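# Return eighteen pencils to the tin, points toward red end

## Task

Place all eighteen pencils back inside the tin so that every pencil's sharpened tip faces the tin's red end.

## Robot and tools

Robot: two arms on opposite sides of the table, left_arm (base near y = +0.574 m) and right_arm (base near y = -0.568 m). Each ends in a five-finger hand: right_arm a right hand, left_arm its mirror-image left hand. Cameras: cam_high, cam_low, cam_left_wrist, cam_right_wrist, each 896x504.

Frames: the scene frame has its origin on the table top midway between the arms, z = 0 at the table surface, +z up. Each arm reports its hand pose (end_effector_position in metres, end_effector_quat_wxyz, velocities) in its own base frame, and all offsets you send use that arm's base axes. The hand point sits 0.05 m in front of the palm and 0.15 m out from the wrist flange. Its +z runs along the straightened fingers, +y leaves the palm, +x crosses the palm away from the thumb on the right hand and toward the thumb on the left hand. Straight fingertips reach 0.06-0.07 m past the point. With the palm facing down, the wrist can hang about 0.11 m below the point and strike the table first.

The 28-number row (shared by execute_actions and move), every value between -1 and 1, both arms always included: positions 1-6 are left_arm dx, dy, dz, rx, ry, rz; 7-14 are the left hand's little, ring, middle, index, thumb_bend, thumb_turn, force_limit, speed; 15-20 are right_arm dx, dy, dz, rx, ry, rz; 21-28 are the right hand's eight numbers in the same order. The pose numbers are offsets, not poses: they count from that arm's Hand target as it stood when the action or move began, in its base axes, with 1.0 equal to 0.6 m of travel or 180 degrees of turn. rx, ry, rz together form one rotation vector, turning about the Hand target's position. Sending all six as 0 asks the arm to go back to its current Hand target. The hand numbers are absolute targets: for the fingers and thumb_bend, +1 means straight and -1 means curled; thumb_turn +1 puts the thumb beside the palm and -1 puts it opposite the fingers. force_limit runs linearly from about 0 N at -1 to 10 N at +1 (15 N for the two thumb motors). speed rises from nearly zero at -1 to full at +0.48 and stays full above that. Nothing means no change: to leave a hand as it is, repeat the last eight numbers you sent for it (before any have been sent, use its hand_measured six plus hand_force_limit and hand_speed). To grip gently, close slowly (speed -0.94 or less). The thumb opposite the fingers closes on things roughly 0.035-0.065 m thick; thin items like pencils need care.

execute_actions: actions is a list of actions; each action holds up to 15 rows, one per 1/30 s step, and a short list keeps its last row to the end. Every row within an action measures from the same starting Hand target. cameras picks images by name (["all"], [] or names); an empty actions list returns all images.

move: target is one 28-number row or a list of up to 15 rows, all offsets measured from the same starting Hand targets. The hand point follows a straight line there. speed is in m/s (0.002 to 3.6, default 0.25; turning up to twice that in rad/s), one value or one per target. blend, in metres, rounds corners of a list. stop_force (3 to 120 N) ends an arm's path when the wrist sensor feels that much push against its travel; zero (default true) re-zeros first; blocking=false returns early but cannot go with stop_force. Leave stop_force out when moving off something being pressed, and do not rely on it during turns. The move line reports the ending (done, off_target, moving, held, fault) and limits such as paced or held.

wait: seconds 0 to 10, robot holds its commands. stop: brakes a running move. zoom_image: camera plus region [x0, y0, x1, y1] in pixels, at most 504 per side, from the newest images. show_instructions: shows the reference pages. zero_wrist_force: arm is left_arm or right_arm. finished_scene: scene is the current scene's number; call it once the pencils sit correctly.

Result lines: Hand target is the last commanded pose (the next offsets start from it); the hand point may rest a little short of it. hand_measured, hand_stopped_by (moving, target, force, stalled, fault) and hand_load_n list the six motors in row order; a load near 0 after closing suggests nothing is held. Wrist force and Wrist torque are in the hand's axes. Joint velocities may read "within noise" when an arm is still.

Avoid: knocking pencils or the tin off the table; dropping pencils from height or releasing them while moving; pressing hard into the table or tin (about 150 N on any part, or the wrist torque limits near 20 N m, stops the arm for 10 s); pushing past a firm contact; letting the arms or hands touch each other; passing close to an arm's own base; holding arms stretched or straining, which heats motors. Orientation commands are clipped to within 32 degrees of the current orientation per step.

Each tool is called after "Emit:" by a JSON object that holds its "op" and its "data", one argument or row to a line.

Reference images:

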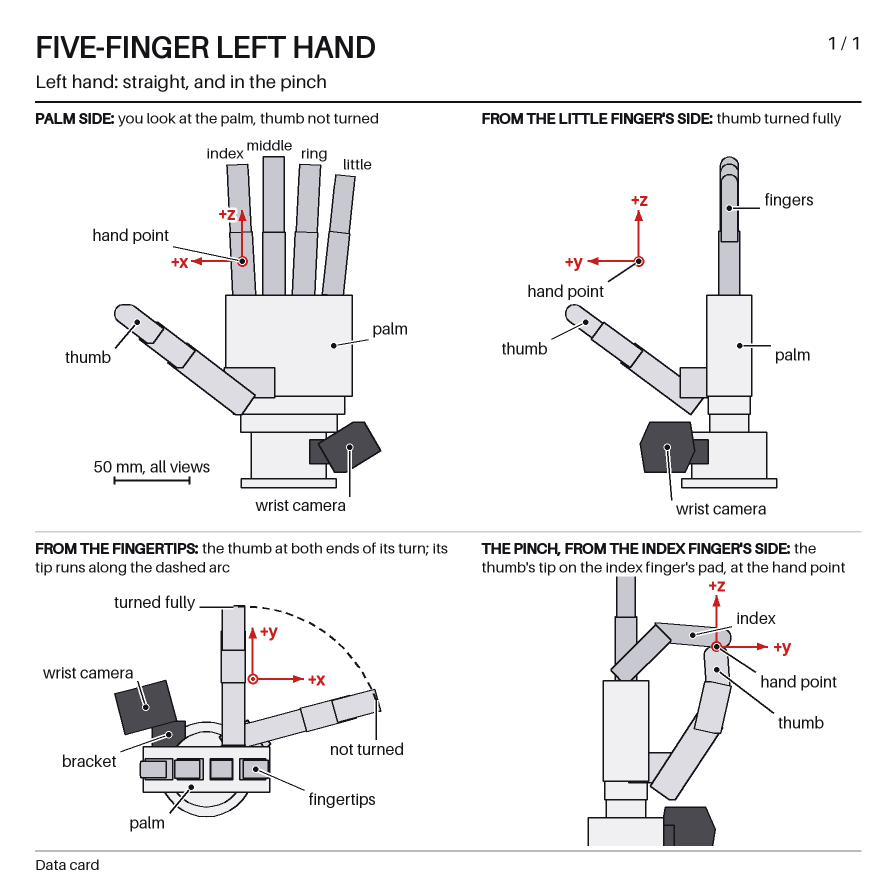

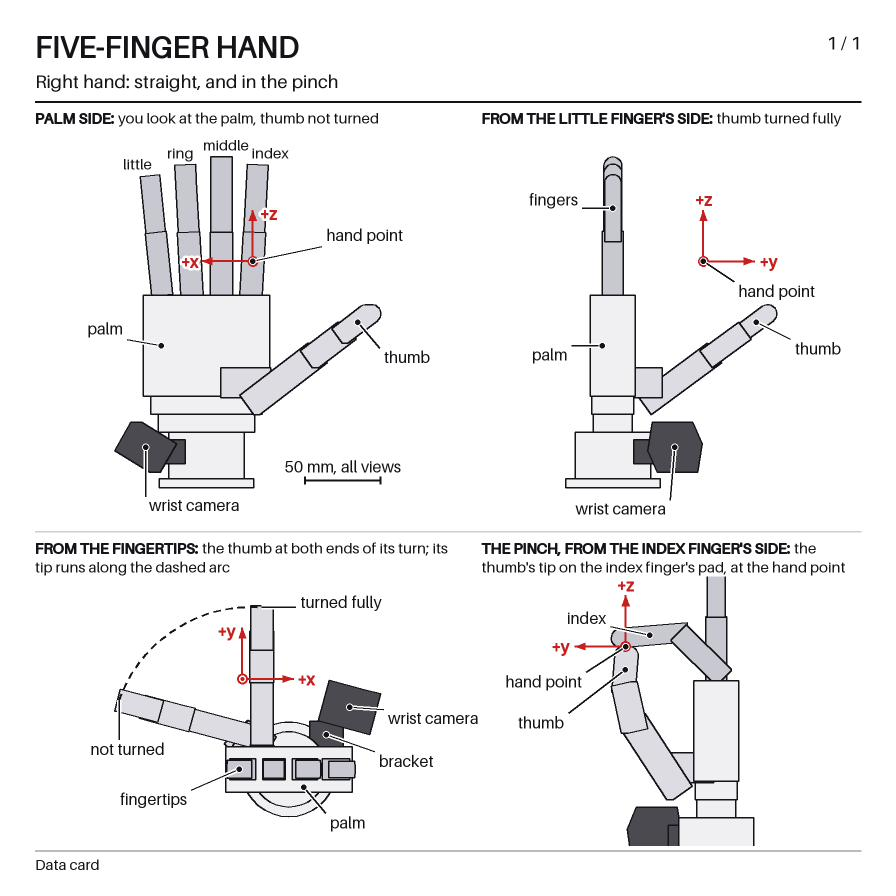

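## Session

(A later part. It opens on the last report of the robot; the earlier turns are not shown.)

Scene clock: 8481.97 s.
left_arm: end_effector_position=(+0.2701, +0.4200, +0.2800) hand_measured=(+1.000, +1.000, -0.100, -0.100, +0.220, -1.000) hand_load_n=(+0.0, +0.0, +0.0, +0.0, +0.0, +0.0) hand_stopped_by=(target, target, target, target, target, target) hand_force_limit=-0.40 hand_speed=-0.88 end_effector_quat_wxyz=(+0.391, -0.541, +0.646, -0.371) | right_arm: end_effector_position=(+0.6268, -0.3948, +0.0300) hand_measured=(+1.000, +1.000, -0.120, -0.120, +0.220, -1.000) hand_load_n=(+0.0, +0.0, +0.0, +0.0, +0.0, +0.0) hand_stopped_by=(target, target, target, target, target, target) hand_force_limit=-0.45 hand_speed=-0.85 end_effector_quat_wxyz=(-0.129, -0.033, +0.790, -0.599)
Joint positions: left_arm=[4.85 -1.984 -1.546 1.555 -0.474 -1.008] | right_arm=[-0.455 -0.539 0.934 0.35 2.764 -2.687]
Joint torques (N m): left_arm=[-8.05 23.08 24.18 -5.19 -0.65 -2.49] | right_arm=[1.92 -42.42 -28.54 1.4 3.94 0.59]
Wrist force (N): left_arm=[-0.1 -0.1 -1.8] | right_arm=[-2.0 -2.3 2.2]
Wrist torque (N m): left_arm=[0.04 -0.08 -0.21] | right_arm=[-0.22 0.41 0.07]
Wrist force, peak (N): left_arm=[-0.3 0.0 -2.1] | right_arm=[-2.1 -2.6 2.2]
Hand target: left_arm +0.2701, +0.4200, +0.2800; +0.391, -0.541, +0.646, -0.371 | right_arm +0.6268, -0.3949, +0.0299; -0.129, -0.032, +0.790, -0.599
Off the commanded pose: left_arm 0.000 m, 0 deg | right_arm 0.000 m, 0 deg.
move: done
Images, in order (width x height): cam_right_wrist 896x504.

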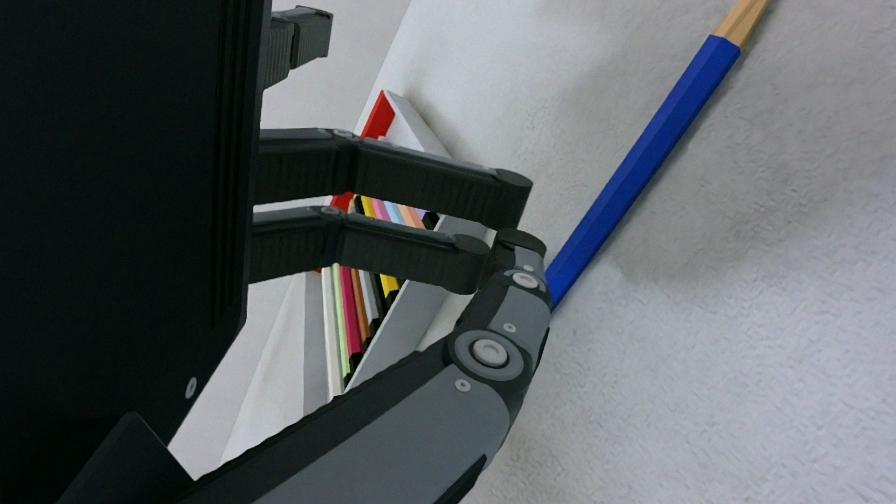

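Emit:
{"op": "move", "data": {
  "target": [0,0,0,0,0,0,1,1,-0.1,-0.1,0.22,-1,-0.4,-0.88,0.0,0.0005,-0.0325,0,0,0,1,1,-0.12,-0.12,0.22,-1,-0.45,-0.85],
  "speed": 0.01,
  "stop_force": 3,
  "cameras": ["cam_right_wrist"]
}}

Emit:
{"op": "zoom_image", "data": {
  "camera": "cam_right_wrist",
  "region": [400, 50, 800, 450]
}}

Scene clock: 8502.80 s.
left_arm: end_effector_position=(+0.2701, +0.4200, +0.2800) hand_measured=(+1.000, +1.000, -0.100, -0.100, +0.220, -1.000) hand_load_n=(+0.0, +0.0, +0.0, +0.0, +0.0, +0.0) hand_stopped_by=(target, target, target, target, target, target) hand_force_limit=-0.40 hand_speed=-0.88 end_effector_quat_wxyz=(+0.391, -0.541, +0.646, -0.371) | right_arm: end_effector_position=(+0.6268, -0.3946, +0.0133) hand_measured=(+1.000, +1.000, -0.120, -0.120, +0.220, -1.000) hand_load_n=(+0.0, +0.0, +0.0, +0.0, +0.0, +0.0) hand_stopped_by=(target, target, target, target, target, target) hand_force_limit=-0.45 hand_speed=-0.85 end_effector_quat_wxyz=(-0.129, -0.032, +0.790, -0.599)
Joint positions: left_arm=[4.85 -1.984 -1.546 1.555 -0.474 -1.008] | right_arm=[-0.454 -0.519 0.941 0.324 2.765 -2.686]
Joint torques (N m): left_arm=[-8.02 23.17 24.27 -5.11 -0.64 -2.52] | right_arm=[3.63 -58.46 -30.26 3.28 -1.99 -0.8]
Wrist force (N): left_arm=[0.0 -0.2 -1.8] | right_arm=[-1.9 -4.8 1.6]
Wrist torque (N m): left_arm=[0.02 -0.09 -0.20] | right_arm=[-0.27 0.41 0.07]
Wrist force, peak (N): left_arm=[-0.3 -0.2 -2.2] | right_arm=[-0.9 -9.5 0.3]
Hand target: left_arm +0.2701, +0.4200, +0.2800; +0.391, -0.541, +0.646, -0.371 | right_arm +0.6268, -0.3946, +0.0133; -0.129, -0.032, +0.790, -0.599 (not the last commanded pose)
Off the commanded pose: left_arm 0.000 m, 0 deg | right_arm 0.003 m, 0 deg.
move: contact (right_arm)
Images, in order (width x height): cam_right_wrist 896x504.

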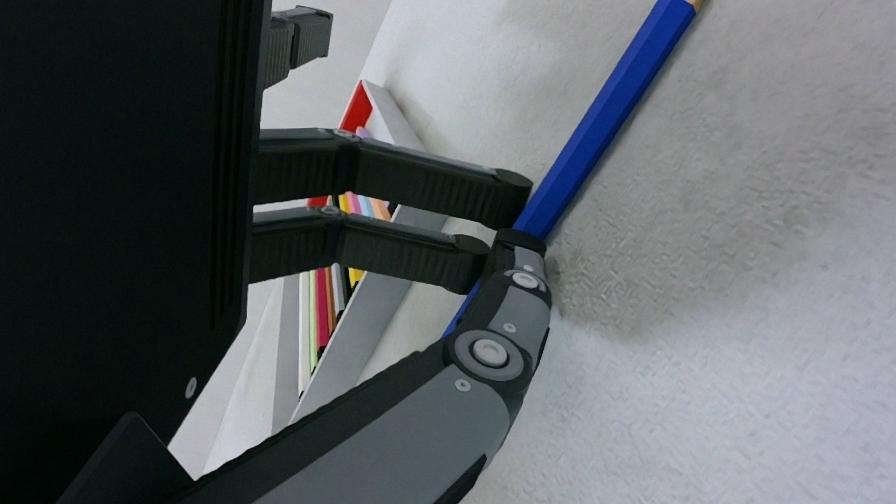

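Scaled by 1.260 from the camera's 896x504 image, which has a finer 1280x720 frame.

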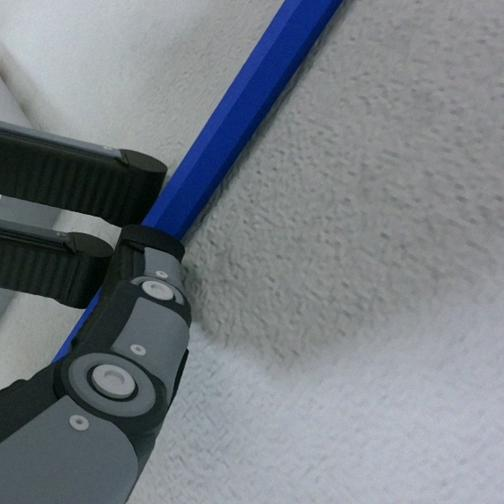

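Emit:
{"op": "move", "data": {
  "target": [0,0,0,0,0,0,1,1,-0.1,-0.1,0.22,-1,-0.4,-0.88,0,0,0,0,0,0,1,1,-0.6,-0.6,0.22,-1,-0.8,-0.92],
  "speed": 0.05
}}

Emit:
{"op": "move", "data": {
  "target": [0,0,0,0,0,0,1,1,-0.1,-0.1,0.22,-1,-0.4,-0.88,0,0,0,0,0,0,1,1,-0.65,-0.65,0.22,-1,-0.45,-0.92],
  "speed": 0.05
}}

Emit:
{"op": "move", "data": {
  "target": [0,0,0,0,0,0,1,1,-0.1,-0.1,0.22,-1,-0.4,-0.88,0,0,0.05,0,0,0,1,1,-0.65,-0.65,0.22,-1,-0.45,-0.92],
  "speed": 0.03,
  "cameras": ["cam_right_wrist"]
}}

Scene clock: 8510.57 s.
left_arm: end_effector_position=(+0.2701, +0.4200, +0.2800) hand_measured=(+1.000, +1.000, -0.100, -0.100, +0.220, -1.000) hand_load_n=(+0.0, +0.0, +0.0, +0.0, +0.0, +0.0) hand_stopped_by=(target, target, target, target, target, target) hand_force_limit=-0.40 hand_speed=-0.88 end_effector_quat_wxyz=(+0.391, -0.541, +0.646, -0.371) | right_arm: end_effector_position=(+0.6268, -0.3946, +0.0133) hand_measured=(+1.000, +1.000, -0.172, -0.172, +0.220, -1.000) hand_load_n=(+0.0, +0.0, +1.5, +1.0, +1.0, +0.0) hand_stopped_by=(target, target, force, force, target, target) hand_force_limit=-0.80 hand_speed=-0.92 end_effector_quat_wxyz=(-0.129, -0.032, +0.790, -0.599)
Joint positions: left_arm=[4.85 -1.984 -1.546 1.555 -0.474 -1.008] | right_arm=[-0.454 -0.519 0.941 0.324 2.765 -2.686]
Joint torques (N m): left_arm=[-8.23 23.25 23.99 -5.03 -0.62 -2.42] | right_arm=[-6.96 -59.62 -31.1 3.24 -2 -0.94]
Wrist force (N): left_arm=[-0.1 0.0 -1.8] | right_arm=[-1.6 -3.2 2.1]
Wrist torque (N m): left_arm=[0.04 -0.08 -0.21] | right_arm=[-0.25 0.39 0.08]
Wrist force, peak (N): left_arm=[-0.4 0.0 -2.2] | right_arm=[-1.5 -5.2 2.2]
Hand target: left_arm +0.2701, +0.4200, +0.2800; +0.391, -0.541, +0.646, -0.371 | right_arm +0.6268, -0.3946, +0.0133; -0.129, -0.032, +0.790, -0.599
Off the commanded pose: left_arm 0.000 m, 0 deg | right_arm 0.000 m, 0 deg.
move: done

Scene clock: 8511.07 s.
left_arm: end_effector_position=(+0.2701, +0.4200, +0.2800) hand_measured=(+1.000, +1.000, -0.100, -0.100, +0.220, -1.000) hand_load_n=(+0.0, -0.5, +0.0, +0.0, +0.0, +0.0) hand_stopped_by=(target, target, target, target, target, target) hand_force_limit=-0.40 hand_speed=-0.88 end_effector_quat_wxyz=(+0.391, -0.541, +0.646, -0.371) | right_arm: end_effector_position=(+0.6268, -0.3946, +0.0133) hand_measured=(+1.000, +1.000, -0.178, -0.184, +0.220, -1.000) hand_load_n=(+0.0, +0.0, +3.0, +3.5, +2.5, +0.0) hand_stopped_by=(target, target, force, force, target, target) hand_force_limit=-0.45 hand_speed=-0.92 end_effector_quat_wxyz=(-0.129, -0.032, +0.790, -0.599)
Joint positions: left_arm=[4.85 -1.984 -1.546 1.555 -0.474 -1.008] | right_arm=[-0.454 -0.519 0.941 0.324 2.765 -2.686]
Joint torques (N m): left_arm=[-8.02 23.25 23.44 -5.2 -0.62 -2.43] | right_arm=[-7.02 -58.51 -31.13 3.25 -2.09 -1.08]
Wrist force (N): left_arm=[-0.2 -0.1 -2.0] | right_arm=[-1.4 -5.4 1.4]
Wrist torque (N m): left_arm=[0.06 -0.08 -0.22] | right_arm=[-0.32 0.42 0.05]
Wrist force, peak (N): left_arm=[-0.4 0.0 -2.0] | right_arm=[-1.4 -5.4 1.4]
Hand target: left_arm +0.2701, +0.4200, +0.2800; +0.391, -0.541, +0.646, -0.371 | right_arm +0.6268, -0.3946, +0.0133; -0.129, -0.032, +0.790, -0.599
Off the commanded pose: left_arm 0.000 m, 0 deg | right_arm 0.000 m, 0 deg.
move: done

Scene clock: 8512.33 s.
left_arm: end_effector_position=(+0.2701, +0.4200, +0.2800) hand_measured=(+1.000, +1.000, -0.100, -0.100, +0.220, -1.000) hand_load_n=(+0.0, +0.0, +0.0, +0.0, +0.0, +0.0) hand_stopped_by=(target, target, target, target, target, target) hand_force_limit=-0.40 hand_speed=-0.88 end_effector_quat_wxyz=(+0.391, -0.541, +0.646, -0.371) | right_arm: end_effector_position=(+0.6268, -0.3946, +0.0435) hand_measured=(+1.000, +1.000, -0.178, -0.184, +0.220, -1.000) hand_load_n=(+0.0, +0.0, +2.5, +1.5, +2.0, +1.0) hand_stopped_by=(target, target, force, force, target, target) hand_force_limit=-0.45 hand_speed=-0.92 end_effector_quat_wxyz=(-0.129, -0.032, +0.790, -0.599)
Joint positions: left_arm=[4.85 -1.984 -1.546 1.555 -0.474 -1.008] | right_arm=[-0.454 -0.553 0.926 0.373 2.765 -2.686]
Joint torques (N m): left_arm=[-7.67 23.16 24.1 -5.07 -0.61 -2.49] | right_arm=[-6.96 -43.27 -23.05 -0.11 -0.97 0.8]
Wrist force (N): left_arm=[-0.2 0.0 -1.6] | right_arm=[-2.0 -2.1 2.0]
Wrist torque (N m): left_arm=[0.04 -0.06 -0.22] | right_arm=[-0.22 0.41 0.07]
Wrist force, peak (N): left_arm=[0.0 -0.2 -2.1] | right_arm=[-1.6 -3.7 1.8]
Hand target: left_arm +0.2701, +0.4200, +0.2800; +0.391, -0.541, +0.646, -0.371 | right_arm +0.6268, -0.3946, +0.0433; -0.129, -0.032, +0.790, -0.599
Off the commanded pose: left_arm 0.000 m, 0 deg | right_arm 0.000 m, 0 deg.
move: done
Images, in order (width x height): cam_right_wrist 896x504.

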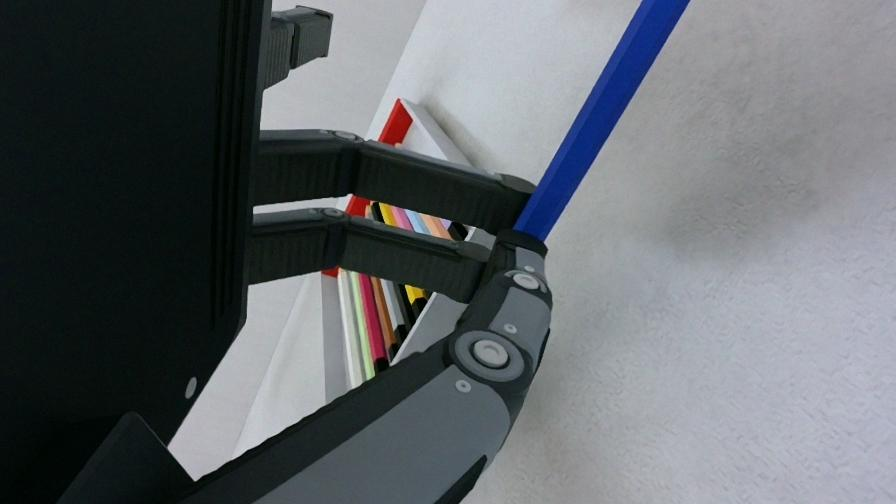

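Emit:
{"op": "zoom_image", "data": {
  "camera": "cam_high",
  "region": [430, 320, 570, 460]
}}

This scene's latest camera images include none from cam_high. They are from: cam_right_wrist. cam_high's image comes with the result of a call that names it in "cameras".

Emit:
{"op": "move", "data": {
  "target": [0,0,0,0,0,0,1,1,-0.1,-0.1,0.22,-1,-0.4,-0.88,0,0,0.1278,0,0,0,1,1,-0.65,-0.65,0.22,-1,-0.45,-0.92],
  "speed": 0.1,
  "cameras": ["cam_high"]
}}

Emit:
{"op": "zoom_image", "data": {
  "camera": "cam_high",
  "region": [430, 320, 570, 460]
}}

Scene clock: 8530.60 s.
left_arm: end_effector_position=(+0.2701, +0.4200, +0.2800) hand_measured=(+1.000, +1.000, -0.100, -0.100, +0.220, -1.000) hand_load_n=(+0.0, +0.0, +0.0, +0.0, +0.0, +0.0) hand_stopped_by=(target, target, target, target, target, target) hand_force_limit=-0.40 hand_speed=-0.88 end_effector_quat_wxyz=(+0.391, -0.541, +0.646, -0.371) | right_arm: end_effector_position=(+0.6269, -0.3947, +0.1200) hand_measured=(+1.000, +1.000, -0.178, -0.184, +0.220, -1.000) hand_load_n=(+0.0, +0.0, +2.5, +1.0, +2.0, +0.5) hand_stopped_by=(target, target, force, force, target, target) hand_force_limit=-0.45 hand_speed=-0.92 end_effector_quat_wxyz=(-0.129, -0.032, +0.790, -0.599)
Joint positions: left_arm=[4.85 -1.984 -1.546 1.555 -0.474 -1.008] | right_arm=[-0.454 -0.623 0.856 0.512 2.765 -2.686]
Joint torques (N m): left_arm=[-7.82 23.7 23.36 -5.04 -0.62 -2.47] | right_arm=[-5.82 -45.26 -7.05 -0.48 -0.41 0.13]
Wrist force (N): left_arm=[0.0 -0.2 -1.7] | right_arm=[-1.6 -2.1 2.0]
Wrist torque (N m): left_arm=[0.02 -0.08 -0.20] | right_arm=[-0.20 0.40 0.12]
Wrist force, peak (N): left_arm=[0.0 0.0 -2.2] | right_arm=[-2.0 -2.5 2.1]
Hand target: left_arm +0.2701, +0.4200, +0.2800; +0.391, -0.541, +0.646, -0.371 | right_arm +0.6268, -0.3946, +0.1200; -0.129, -0.032, +0.790, -0.599
Off the commanded pose: left_arm 0.000 m, 0 deg | right_arm 0.000 m, 0 deg.
move: done
Images, in order (width x height): cam_high 896x504.

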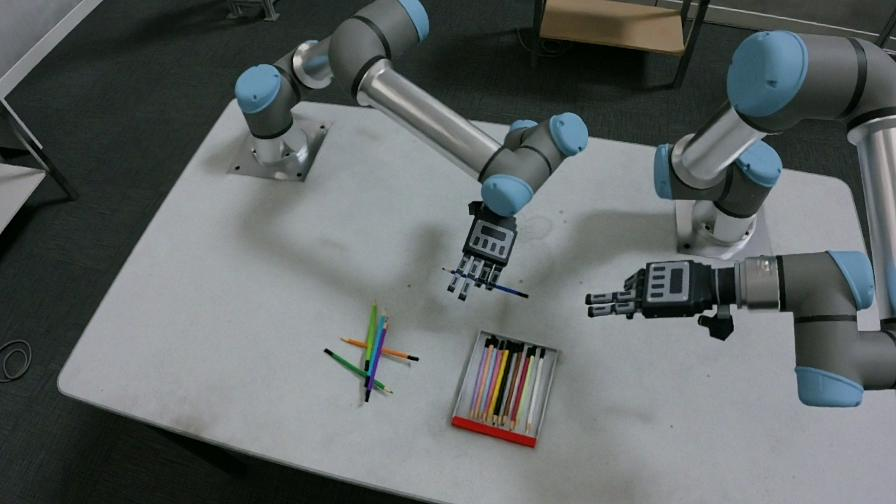

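Scaled by 3.600 from the camera's 896x504 image, which has a finer 1280x720 frame.

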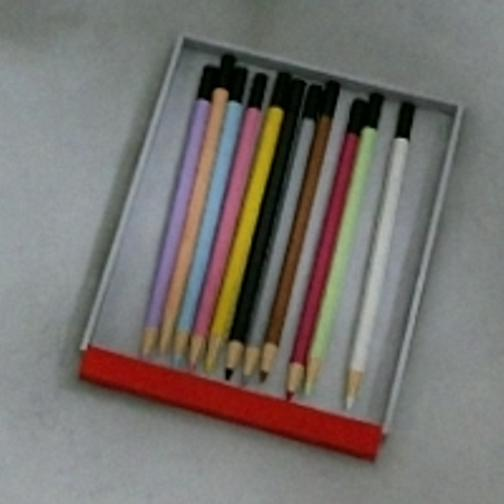

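Emit:
{"op": "move", "data": {
  "target": [
    [-0.1333,0,0.1667,0,0,0,1,1,-0.1,-0.1,0.22,-1,-0.4,-0.88,0.1767,-0.2282,0,0,0,0.5028,1,1,-0.65,-0.65,0.22,-1,-0.45,-0.92],
    [-0.1333,0,0.1667,0,0,0,1,1,-0.1,-0.1,0.22,-1,-0.4,-0.88,0.1767,-0.2282,-0.09,0,0,0.5028,1,1,-0.65,-0.65,0.22,-1,-0.45,-0.92]
  ],
  "speed": [0.25,0.1],
  "blend": [0.02,0],
  "cameras": ["cam_high","cam_right_wrist"]
}}

Emit:
{"op": "zoom_image", "data": {
  "camera": "cam_high",
  "region": [430, 320, 570, 460]
}}

Scene clock: 8570.60 s.
left_arm: end_effector_position=(+0.1901, +0.4200, +0.3800) hand_measured=(+1.000, +1.000, -0.100, -0.100, +0.220, -1.000) hand_load_n=(+0.0, +0.0, +0.0, +0.0, +0.0, +0.0) hand_stopped_by=(target, target, target, target, target, target) hand_force_limit=-0.40 hand_speed=-0.88 end_effector_quat_wxyz=(+0.391, -0.541, +0.646, -0.371) | right_arm: end_effector_position=(+0.7328, -0.5315, +0.0659) hand_measured=(+1.000, +1.000, -0.178, -0.184, +0.220, -1.000) hand_load_n=(+0.0, +0.0, +2.5, +1.0, +2.0, +0.5) hand_stopped_by=(target, target, force, force, target, target) hand_force_limit=-0.45 hand_speed=-0.92 end_effector_quat_wxyz=(-0.334, +0.584, -0.533, +0.513)
Joint positions: left_arm=[5.028 -1.885 -1.478 1.12 -0.566 -0.7] | right_arm=[-0.974 -0.55 0.806 0.103 0.793 -3.652]
Joint torques (N m): left_arm=[-8.18 20.19 11.53 -0.49 2.74 -2.51] | right_arm=[7.87 -57.65 -34.76 -0.21 -2.27 0.21]
Wrist force (N): left_arm=[-0.3 0.0 -1.8] | right_arm=[-1.4 -2.9 1.9]
Wrist torque (N m): left_arm=[0.04 -0.04 -0.23] | right_arm=[-0.38 0.38 0.06]
Wrist force, peak (N): left_arm=[0.0 -0.2 -2.1] | right_arm=[0.3 -3.7 2.5]
Hand target: left_arm +0.1901, +0.4200, +0.3800; +0.391, -0.541, +0.646, -0.371 | right_arm +0.7328, -0.5316, +0.0660; -0.334, +0.584, -0.533, +0.513
Off the commanded pose: left_arm 0.000 m, 0 deg | right_arm 0.000 m, 0 deg.
move: done
Images, in order (width x height): cam_high 896x504, cam_right_wrist 896x504.

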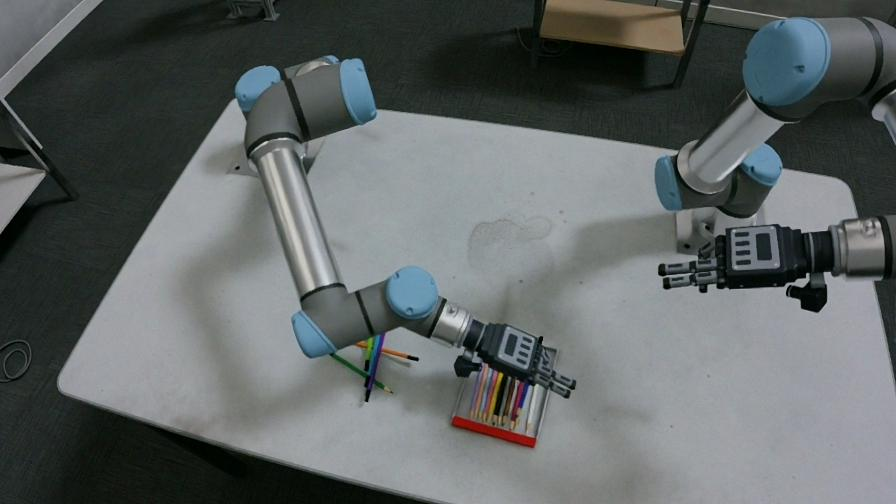

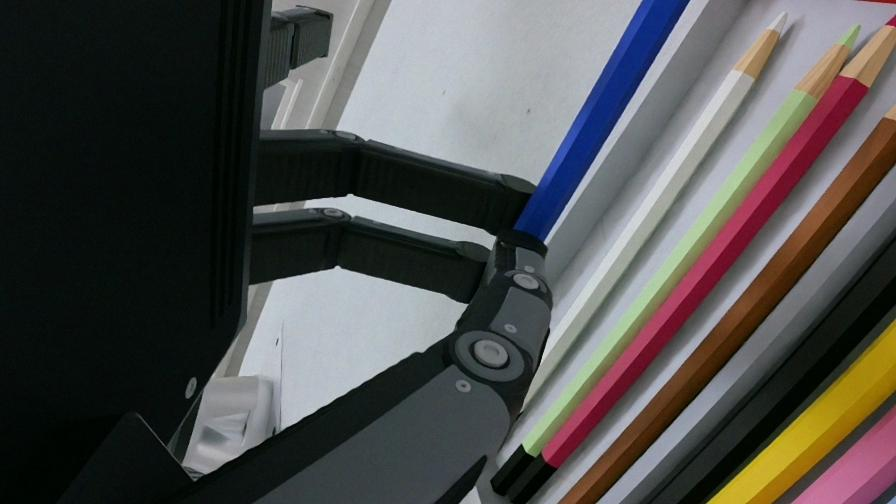

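Scaled by 3.600 from the camera's 896x504 image, which has a finer 1280x720 frame.

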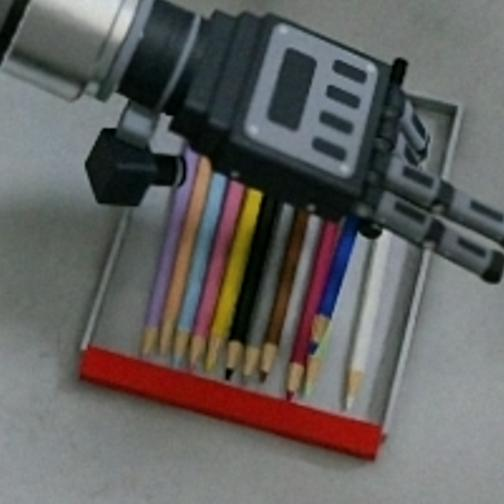

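Emit:
{"op": "move", "data": {
  "target": [0,0,0,0,0,0,1,1,-0.1,-0.1,0.22,-1,-0.4,-0.88,0.0068,-0.0135,-0.0433,0,0,0.025,1,1,-0.65,-0.65,0.22,-1,-0.45,-0.92],
  "speed": 0.06,
  "cameras": ["cam_high","cam_right_wrist"]
}}

Emit:
{"op": "zoom_image", "data": {
  "camera": "cam_high",
  "region": [430, 320, 570, 460]
}}

Scene clock: 8587.83 s.
left_arm: end_effector_position=(+0.1901, +0.4200, +0.3800) hand_measured=(+1.000, +1.000, -0.100, -0.100, +0.220, -1.000) hand_load_n=(+0.0, -0.5, +0.0, +0.0, +0.0, +0.0) hand_stopped_by=(target, target, target, target, target, target) hand_force_limit=-0.40 hand_speed=-0.88 end_effector_quat_wxyz=(+0.391, -0.541, +0.646, -0.371) | right_arm: end_effector_position=(+0.7368, -0.5398, +0.0401) hand_measured=(+1.000, +1.000, -0.178, -0.184, +0.220, -1.000) hand_load_n=(+0.0, +0.0, +2.5, +1.0, +2.0, +0.5) hand_stopped_by=(target, target, force, force, target, target) hand_force_limit=-0.45 hand_speed=-0.92 end_effector_quat_wxyz=(-0.354, +0.604, -0.510, +0.500) end_effector_velocity=(-0.001, +0.000, +0.000) end_effector_angular_velocity=(+0.002, +0.001, -0.004)
Joint positions: left_arm=[5.028 -1.885 -1.478 1.12 -0.566 -0.7] | right_arm=[-0.99 -0.444 0.668 0.173 0.704 -3.704]
Joint velocities: left_arm=[within noise] | right_arm=[0 -0.002 0.005 -0.003 0.003 0.003]
Joint torques (N m): left_arm=[-8.03 20.18 11.28 -0.81 2.71 -2.29] | right_arm=[7.44 -63.87 -9.12 -1.14 2.01 0.86]
Wrist force (N): left_arm=[-0.4 -0.2 -1.6] | right_arm=[-1.1 -2.4 1.8]
Wrist torque (N m): left_arm=[0.00 -0.02 -0.22] | right_arm=[-0.27 0.33 0.11]
Wrist force, peak (N): left_arm=[-0.1 -0.2 -2.0] | right_arm=[-1.5 -3.3 1.6]
Hand target: left_arm +0.1901, +0.4200, +0.3800; +0.391, -0.541, +0.646, -0.371 | right_arm +0.7369, -0.5397, +0.0400; -0.354, +0.604, -0.510, +0.500
Off the commanded pose: left_arm 0.000 m, 0 deg | right_arm 0.000 m, 0 deg.
move: done
Images, in order (width x height): cam_high 896x504, cam_right_wrist 896x504.

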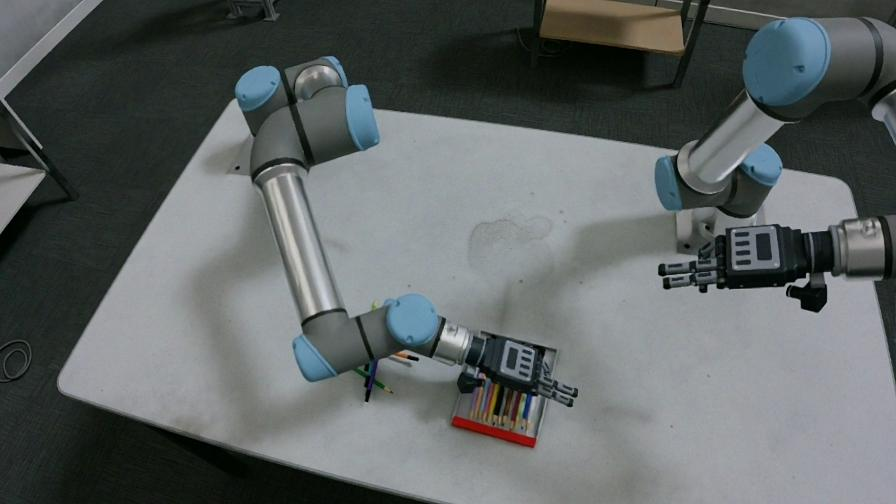

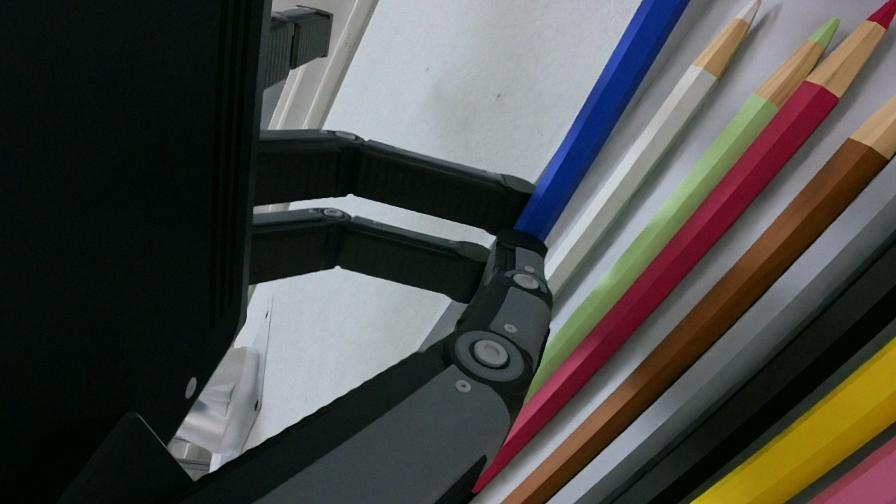

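Scaled by 3.600 from the camera's 896x504 image, which has a finer 1280x720 frame.

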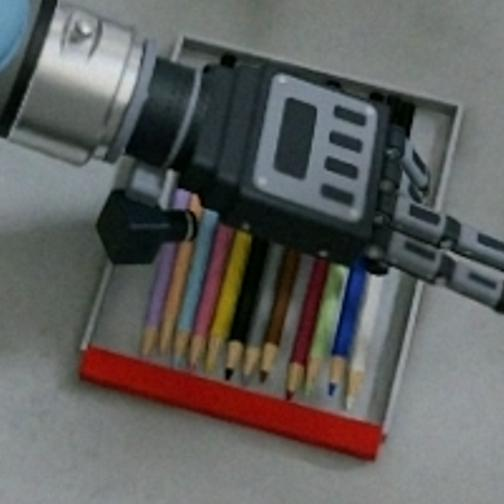

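Emit:
{"op": "move", "data": {
  "target": [0,0,0,0,0,0,1,1,-0.1,-0.1,0.22,-1,-0.4,-0.88,0,0,-0.042,0,0,0,1,1,-0.65,-0.65,0.22,-1,-0.45,-0.92],
  "speed": 0.012,
  "stop_force": 3.5,
  "cameras": ["cam_high","cam_right_wrist"]
}}

Emit:
{"op": "zoom_image", "data": {
  "camera": "cam_high",
  "region": [430, 320, 570, 460]
}}

Scene clock: 8597.87 s.
left_arm: end_effector_position=(+0.1901, +0.4200, +0.3800) hand_measured=(+1.000, +1.000, -0.100, -0.100, +0.220, -1.000) hand_load_n=(+0.0, +0.0, +0.0, +0.0, +0.0, +0.0) hand_stopped_by=(target, target, target, target, target, target) hand_force_limit=-0.40 hand_speed=-0.88 end_effector_quat_wxyz=(+0.391, -0.541, +0.646, -0.371) | right_arm: end_effector_position=(+0.7369, -0.5397, +0.0240) hand_measured=(+1.000, +1.000, -0.178, -0.184, +0.220, -1.000) hand_load_n=(+0.0, +0.0, +2.0, +1.0, +2.0, +0.5) hand_stopped_by=(target, target, force, force, target, target) hand_force_limit=-0.45 hand_speed=-0.92 end_effector_quat_wxyz=(-0.354, +0.604, -0.510, +0.500)
Joint positions: left_arm=[5.028 -1.885 -1.478 1.12 -0.566 -0.7] | right_arm=[-0.99 -0.43 0.681 0.145 0.704 -3.704]
Joint torques (N m): left_arm=[-8.28 19.94 11.2 -1.18 2.78 -2.06] | right_arm=[5.3 -61.71 -34.01 0.03 -0.01 0.42]
Wrist force (N): left_arm=[0.0 0.0 -1.6] | right_arm=[-1.6 -5.0 0.8]
Wrist torque (N m): left_arm=[0.02 -0.09 -0.20] | right_arm=[-0.36 0.36 0.08]
Wrist force, peak (N): left_arm=[-0.2 -0.3 -2.0] | right_arm=[-0.5 -11.8 -1.1]
Hand target: left_arm +0.1901, +0.4200, +0.3800; +0.391, -0.541, +0.646, -0.371 | right_arm +0.7369, -0.5397, +0.0240; -0.354, +0.604, -0.510, +0.500 (not the last commanded pose)
Off the commanded pose: left_arm 0.000 m, 0 deg | right_arm 0.009 m, 0 deg.
move: contact (right_arm)
Images, in order (width x height): cam_high 896x504, cam_right_wrist 896x504.

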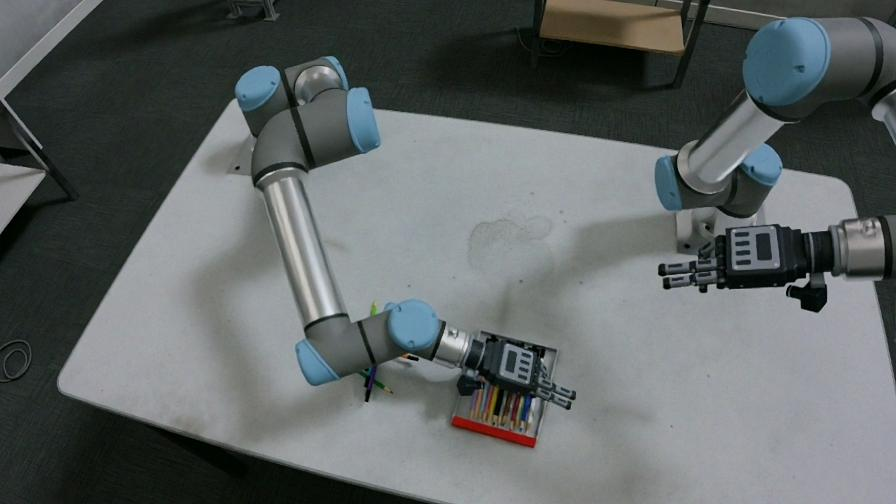

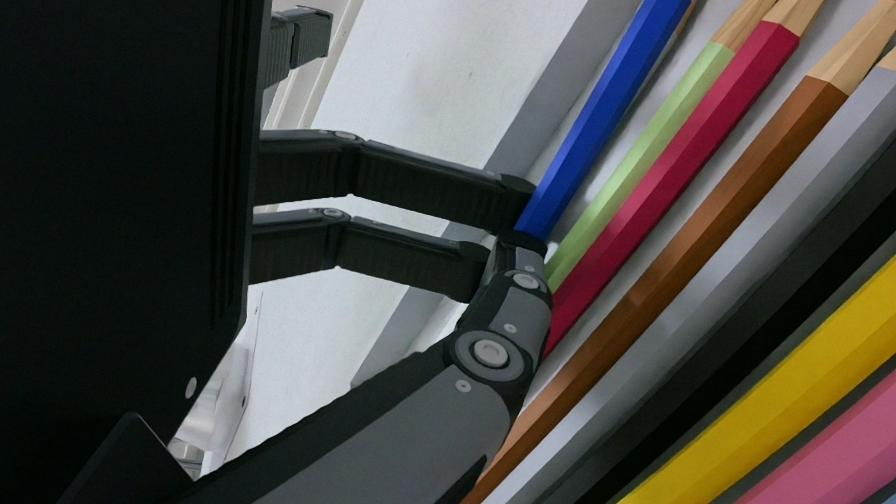

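Scaled by 3.600 from the camera's 896x504 image, which has a finer 1280x720 frame.

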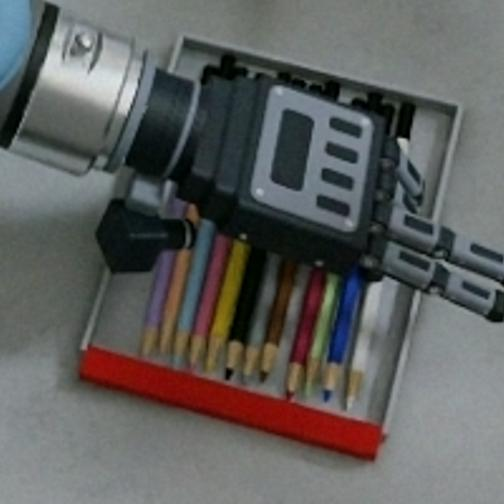

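Emit:
{"op": "move", "data": {
  "target": [0,0,0,0,0,0,1,1,-0.1,-0.1,0.22,-1,-0.4,-0.88,0,0,0,0,0,0,1,1,-0.12,-0.12,0.22,-1,-0.45,-0.88],
  "speed": 0.05
}}

Emit:
{"op": "move", "data": {
  "target": [
    [0,0,0,0,0,0,1,1,-0.1,-0.1,0.22,-1,-0.4,-0.88,0,0,0.06,0,0,0,1,1,-0.12,-0.12,0.22,-1,-0.45,-0.88],
    [0,0,0,0,0,0,1,1,-0.1,-0.1,0.22,-1,-0.4,-0.88,0,0,0.25,0,0,0,1,1,-0.12,-0.12,0.22,-1,-0.45,-0.88],
    [0,0,0,0,0,0,1,1,-0.1,-0.1,0.22,-1,-0.4,-0.88,-0.25,0.1,0.3,0,0,-0.2,1,1,-0.12,-0.12,0.22,-1,-0.45,-0.88]
  ],
  "speed": [0.05,0.2,0.25],
  "blend": [0.02,0.03,0],
  "cameras": ["cam_high"]
}}

Emit:
{"op": "zoom_image", "data": {
  "camera": "cam_high",
  "region": [430, 320, 570, 460]
}}

Emit:
{"op": "zoom_image", "data": {
  "camera": "cam_high",
  "region": [310, 290, 430, 410]
}}

Scene clock: 8608.33 s.
left_arm: end_effector_position=(+0.1901, +0.4200, +0.3800) hand_measured=(+1.000, +1.000, -0.100, -0.100, +0.220, -1.000) hand_load_n=(+0.0, -0.5, +0.0, +0.0, +0.0, +0.0) hand_stopped_by=(target, target, target, target, target, target) hand_force_limit=-0.40 hand_speed=-0.88 end_effector_quat_wxyz=(+0.391, -0.541, +0.646, -0.371) | right_arm: end_effector_position=(+0.7369, -0.5397, +0.0240) hand_measured=(+1.000, +1.000, -0.120, -0.120, +0.220, -1.000) hand_load_n=(+0.0, +0.0, +0.0, -1.5, +0.0, +0.0) hand_stopped_by=(target, target, target, target, target, target) hand_force_limit=-0.45 hand_speed=-0.88 end_effector_quat_wxyz=(-0.354, +0.604, -0.510, +0.500)
Joint positions: left_arm=[5.028 -1.885 -1.478 1.12 -0.566 -0.7] | right_arm=[-0.99 -0.43 0.681 0.145 0.704 -3.704]
Joint torques (N m): left_arm=[-7.72 20.69 11.51 -1.46 2.81 -1.91] | right_arm=[-1.37 -60.61 -32.33 -1.13 -0.07 0.25]
Wrist force (N): left_arm=[-0.1 -0.3 -1.8] | right_arm=[0.0 -7.0 0.1]
Wrist torque (N m): left_arm=[0.01 -0.08 -0.21] | right_arm=[-0.42 0.37 0.05]
Wrist force, peak (N): left_arm=[-0.2 -0.1 -2.0] | right_arm=[-1.2 -7.0 0.4]
Hand target: left_arm +0.1901, +0.4200, +0.3800; +0.391, -0.541, +0.646, -0.371 | right_arm +0.7369, -0.5397, +0.0240; -0.354, +0.604, -0.510, +0.500
Off the commanded pose: left_arm 0.000 m, 0 deg | right_arm 0.000 m, 0 deg.
move: done

Scene clock: 8611.37 s.
left_arm: end_effector_position=(+0.1901, +0.4200, +0.3800) hand_measured=(+1.000, +1.000, -0.100, -0.100, +0.220, -1.000) hand_load_n=(+0.0, +0.0, +0.0, +0.0, +0.0, +0.0) hand_stopped_by=(target, target, target, target, target, target) hand_force_limit=-0.40 hand_speed=-0.88 end_effector_quat_wxyz=(+0.391, -0.541, +0.646, -0.371) | right_arm: end_effector_position=(+0.5870, -0.4796, +0.2040) hand_measured=(+1.000, +1.000, -0.120, -0.120, +0.220, -1.000) hand_load_n=(+0.0, -0.5, +0.0, +0.0, +0.0, +0.0) hand_stopped_by=(target, target, target, target, target, target) hand_force_limit=-0.45 hand_speed=-0.88 end_effector_quat_wxyz=(+0.182, -0.417, +0.671, -0.585)
Joint positions: left_arm=[5.028 -1.885 -1.478 1.12 -0.566 -0.7] | right_arm=[-0.955 -1.162 1.488 -0.067 1.336 -3.457]
Joint torques (N m): left_arm=[-7.93 20.61 11.7 -1.7 2.74 -1.8] | right_arm=[-10.81 -44.19 -12.93 0.68 2.17 0.9]
Wrist force (N): left_arm=[-0.1 -0.2 -1.6] | right_arm=[-1.4 -2.4 1.8]
Wrist torque (N m): left_arm=[0.00 -0.07 -0.21] | right_arm=[-0.21 0.32 -0.05]
Wrist force, peak (N): left_arm=[-0.3 -0.2 -2.0] | right_arm=[-0.2 -5.3 0.2]
Hand target: left_arm +0.1901, +0.4200, +0.3800; +0.391, -0.541, +0.646, -0.371 | right_arm +0.5869, -0.4797, +0.2040; +0.182, -0.417, +0.671, -0.585
Off the commanded pose: left_arm 0.000 m, 0 deg | right_arm 0.000 m, 0 deg.
move: done; blend cut to 0.018 m at target 1
Images, in order (width x height): cam_high 896x504.

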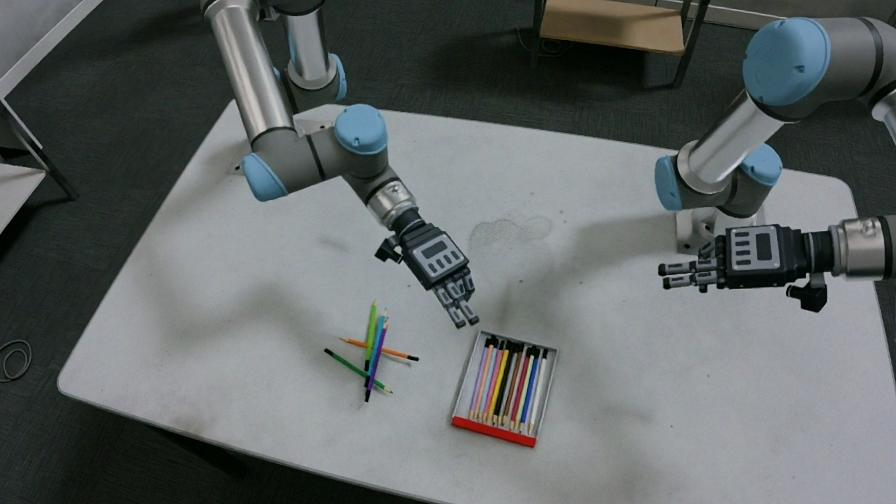

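Scaled by 3.600 from the camera's 896x504 image, which has a finer 1280x720 frame.

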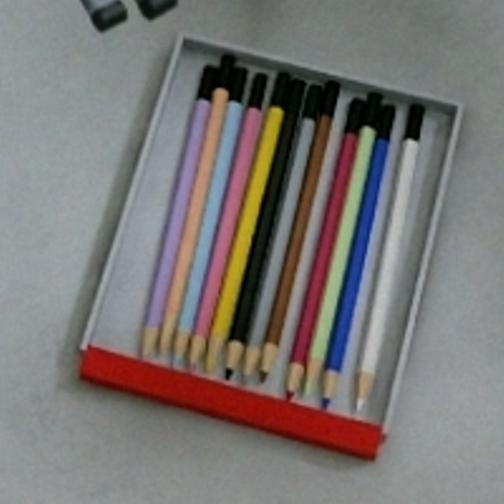

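Scaled by 4.200 from the camera's 896x504 image, which has a finer 1280x720 frame.

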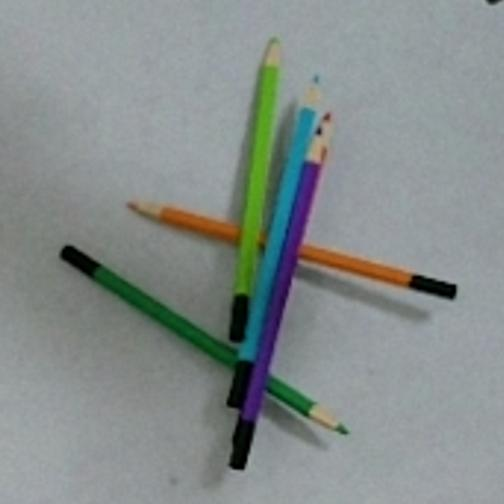

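Emit:
{"op": "wait", "data": {
  "seconds": 0.1,
  "cameras": ["cam_low","cam_high"]
}}

Emit:
{"op": "zoom_image", "data": {
  "camera": "cam_low",
  "region": [350, 240, 450, 290]
}}

Emit:
{"op": "zoom_image", "data": {
  "camera": "cam_high",
  "region": [340, 345, 400, 405]
}}

Scene clock: 8638.90 s.
left_arm: end_effector_position=(+0.1901, +0.4200, +0.3800) hand_measured=(+1.000, +1.000, -0.100, -0.100, +0.220, -1.000) hand_load_n=(+0.0, +0.0, +0.0, +0.0, +0.0, +0.0) hand_stopped_by=(target, target, target, target, target, target) hand_force_limit=-0.40 hand_speed=-0.88 end_effector_quat_wxyz=(+0.391, -0.541, +0.646, -0.371) | right_arm: end_effector_position=(+0.5869, -0.4797, +0.2040) hand_measured=(+1.000, +1.000, -0.120, -0.120, +0.220, -1.000) hand_load_n=(+0.0, +0.0, +0.0, -0.5, +0.0, +0.0) hand_stopped_by=(target, target, target, target, target, target) hand_force_limit=-0.45 hand_speed=-0.88 end_effector_quat_wxyz=(+0.182, -0.417, +0.671, -0.585)
Joint positions: left_arm=[5.028 -1.885 -1.478 1.12 -0.566 -0.7] | right_arm=[-0.955 -1.162 1.488 -0.067 1.336 -3.457]
Joint torques (N m): left_arm=[-7.82 20.4 11.52 -1.97 2.72 -1.73] | right_arm=[-9.8 -43.53 -8.11 -1.63 1.9 0.86]
Wrist force (N): left_arm=[-0.1 -0.3 -1.7] | right_arm=[-1.6 -2.4 1.7]
Wrist torque (N m): left_arm=[0.00 -0.08 -0.21] | right_arm=[-0.20 0.35 -0.06]
Wrist force, peak (N): left_arm=[-0.1 -0.4 -2.0] | right_arm=[-1.5 -2.6 1.9]
Hand target: left_arm +0.1901, +0.4200, +0.3800; +0.391, -0.541, +0.646, -0.371 | right_arm +0.5869, -0.4797, +0.2040; +0.182, -0.417, +0.671, -0.585
Off the commanded pose: left_arm 0.000 m, 0 deg | right_arm 0.000 m, 0 deg.
wait: 0.10 s; at rest from the start
Images, in order (width x height): cam_high 896x504, cam_low 896x504.

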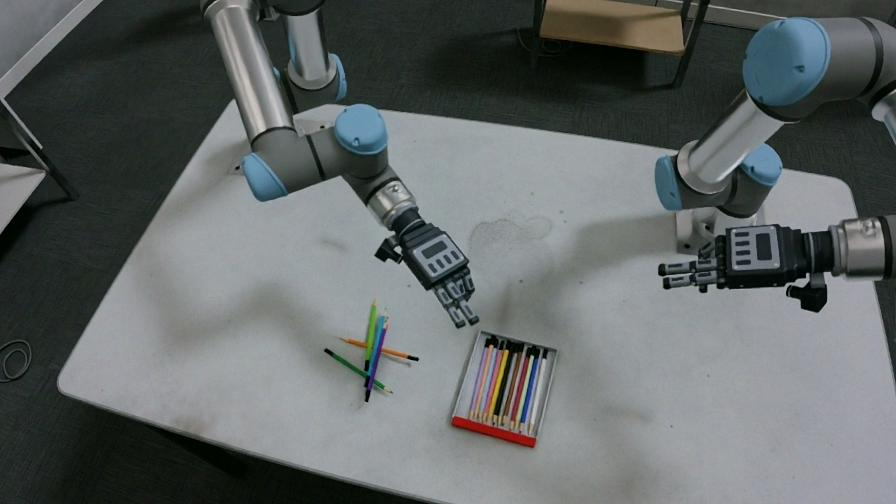

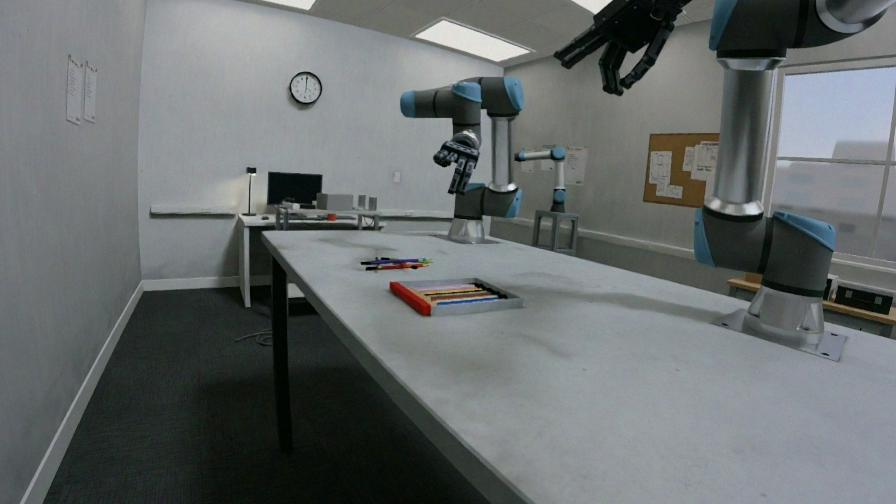

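Scaled by 5.040 from the camera's 896x504 image, which has a finer 1280x720 frame.

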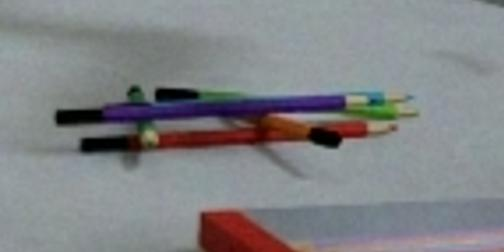

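Scaled by 8.400 from the camera's 896x504 image, which has a finer 1280x720 frame.

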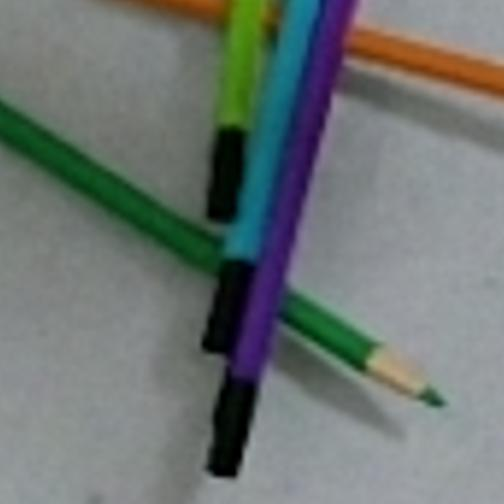

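Emit:
{"op": "move", "data": {
  "target": [
    [0,0,0,0,0,0,1,1,1,-0.12,1,1,-0.4,-0.3,-0.728,0.0498,0.1602,0.0345,-0.063,-0.029,1,1,-0.12,-0.12,0.22,-1,-0.45,-0.88],
    [0.8858,-0.093,-0.3,0.0237,-0.0544,0.0761,1,1,1,-0.12,1,1,-0.4,-0.3,-0.728,0.0498,0.1602,0.0345,-0.063,-0.029,1,1,-0.12,-0.12,0.22,-1,-0.45,-0.88],
    [0.8858,-0.093,-0.45,0.0237,-0.0544,0.0761,1,1,1,-0.12,1,1,-0.4,-0.3,-0.728,0.0498,0.1602,0.0345,-0.063,-0.029,1,1,-0.12,-0.12,0.22,-1,-0.45,-0.88]
  ],
  "speed": [0.3,0.3,0.15],
  "blend": [0.03,0.03,0],
  "cameras": ["cam_left_wrist","cam_high"]
}}

Emit:
{"op": "zoom_image", "data": {
  "camera": "cam_left_wrist",
  "region": [0, 0, 500, 500]
}}

Scene clock: 8787.67 s.
left_arm: end_effector_position=(+0.7215, +0.3642, +0.1101) hand_measured=(+1.000, +1.000, +1.000, -0.120, +1.000, +1.000) hand_load_n=(+0.0, +0.0, -0.5, +0.0, +0.0, +0.0) hand_stopped_by=(target, target, target, target, target, target) hand_force_limit=-0.40 hand_speed=-0.30 end_effector_quat_wxyz=(-0.506, +0.566, -0.554, +0.342) | right_arm: end_effector_position=(+0.1501, -0.4498, +0.3001) hand_measured=(+1.000, +1.000, -0.120, -0.120, +0.220, -1.000) hand_load_n=(+0.0, +0.0, +0.0, +0.0, +0.0, +0.5) hand_stopped_by=(target, target, target, target, target, target) hand_force_limit=-0.45 hand_speed=-0.88 end_effector_quat_wxyz=(+0.243, -0.316, +0.699, -0.594)
Joint positions: left_arm=[3.963 -2.234 -1.346 3.266 -0.974 -2.781] | right_arm=[-2.144 -1.629 1.916 0.49 0.255 -3.937]
Joint torques (N m): left_arm=[-7.85 46.55 16.8 1.59 -1.21 -1.89] | right_arm=[-10.23 -22.89 -6.1 0.16 -4.08 0.84]
Wrist force (N): left_arm=[-0.1 -0.1 -2.0] | right_arm=[-1.8 -2.9 1.9]
Wrist torque (N m): left_arm=[0.02 -0.11 -0.11] | right_arm=[-0.33 0.50 0.07]
Wrist force, peak (N): left_arm=[-0.4 0.4 -4.0] | right_arm=[-2.9 -2.8 3.3]
Hand target: left_arm +0.7216, +0.3642, +0.1100; -0.506, +0.566, -0.554, +0.342 | right_arm +0.1501, -0.4498, +0.3001; +0.243, -0.316, +0.699, -0.594
Off the commanded pose: left_arm 0.000 m, 0 deg | right_arm 0.000 m, 0 deg.
move: done; blend cut to 0 m at target 1
Images, in order (width x height): cam_high 896x504, cam_left_wrist 896x504.

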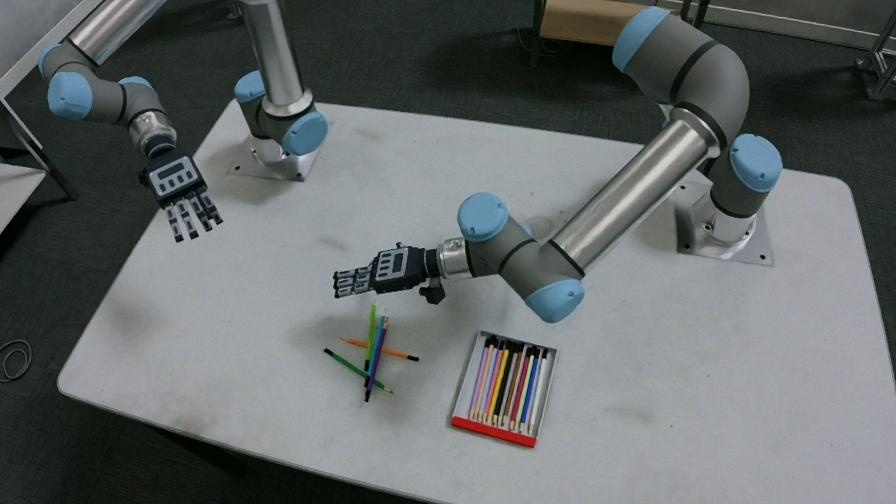

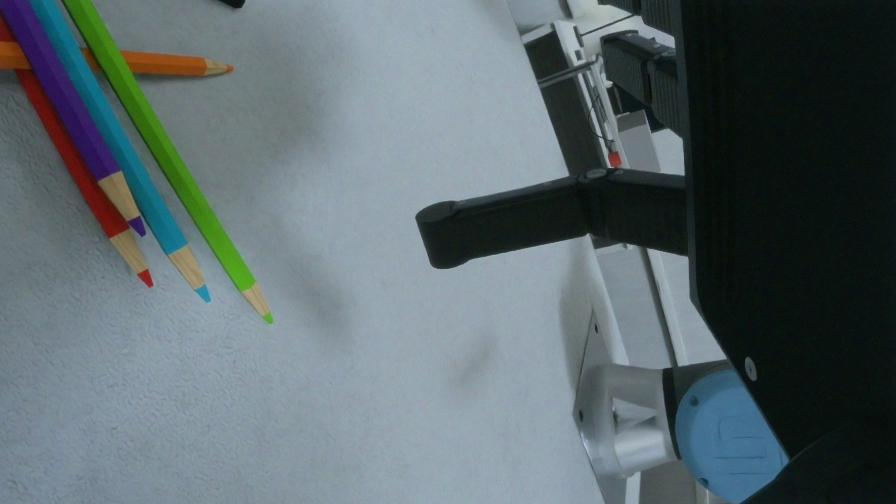

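Scaled by 1.008 from the camera's 896x504 image, which has a finer 1280x720 frame.

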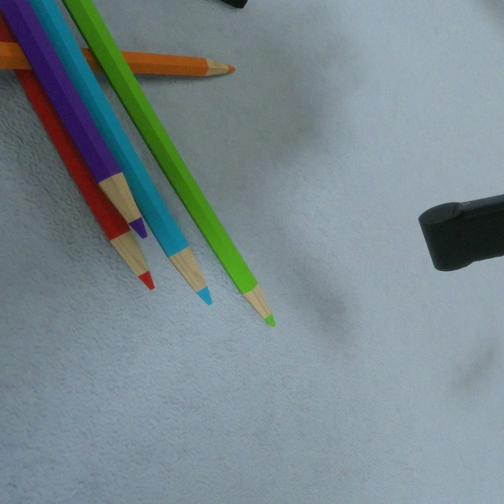

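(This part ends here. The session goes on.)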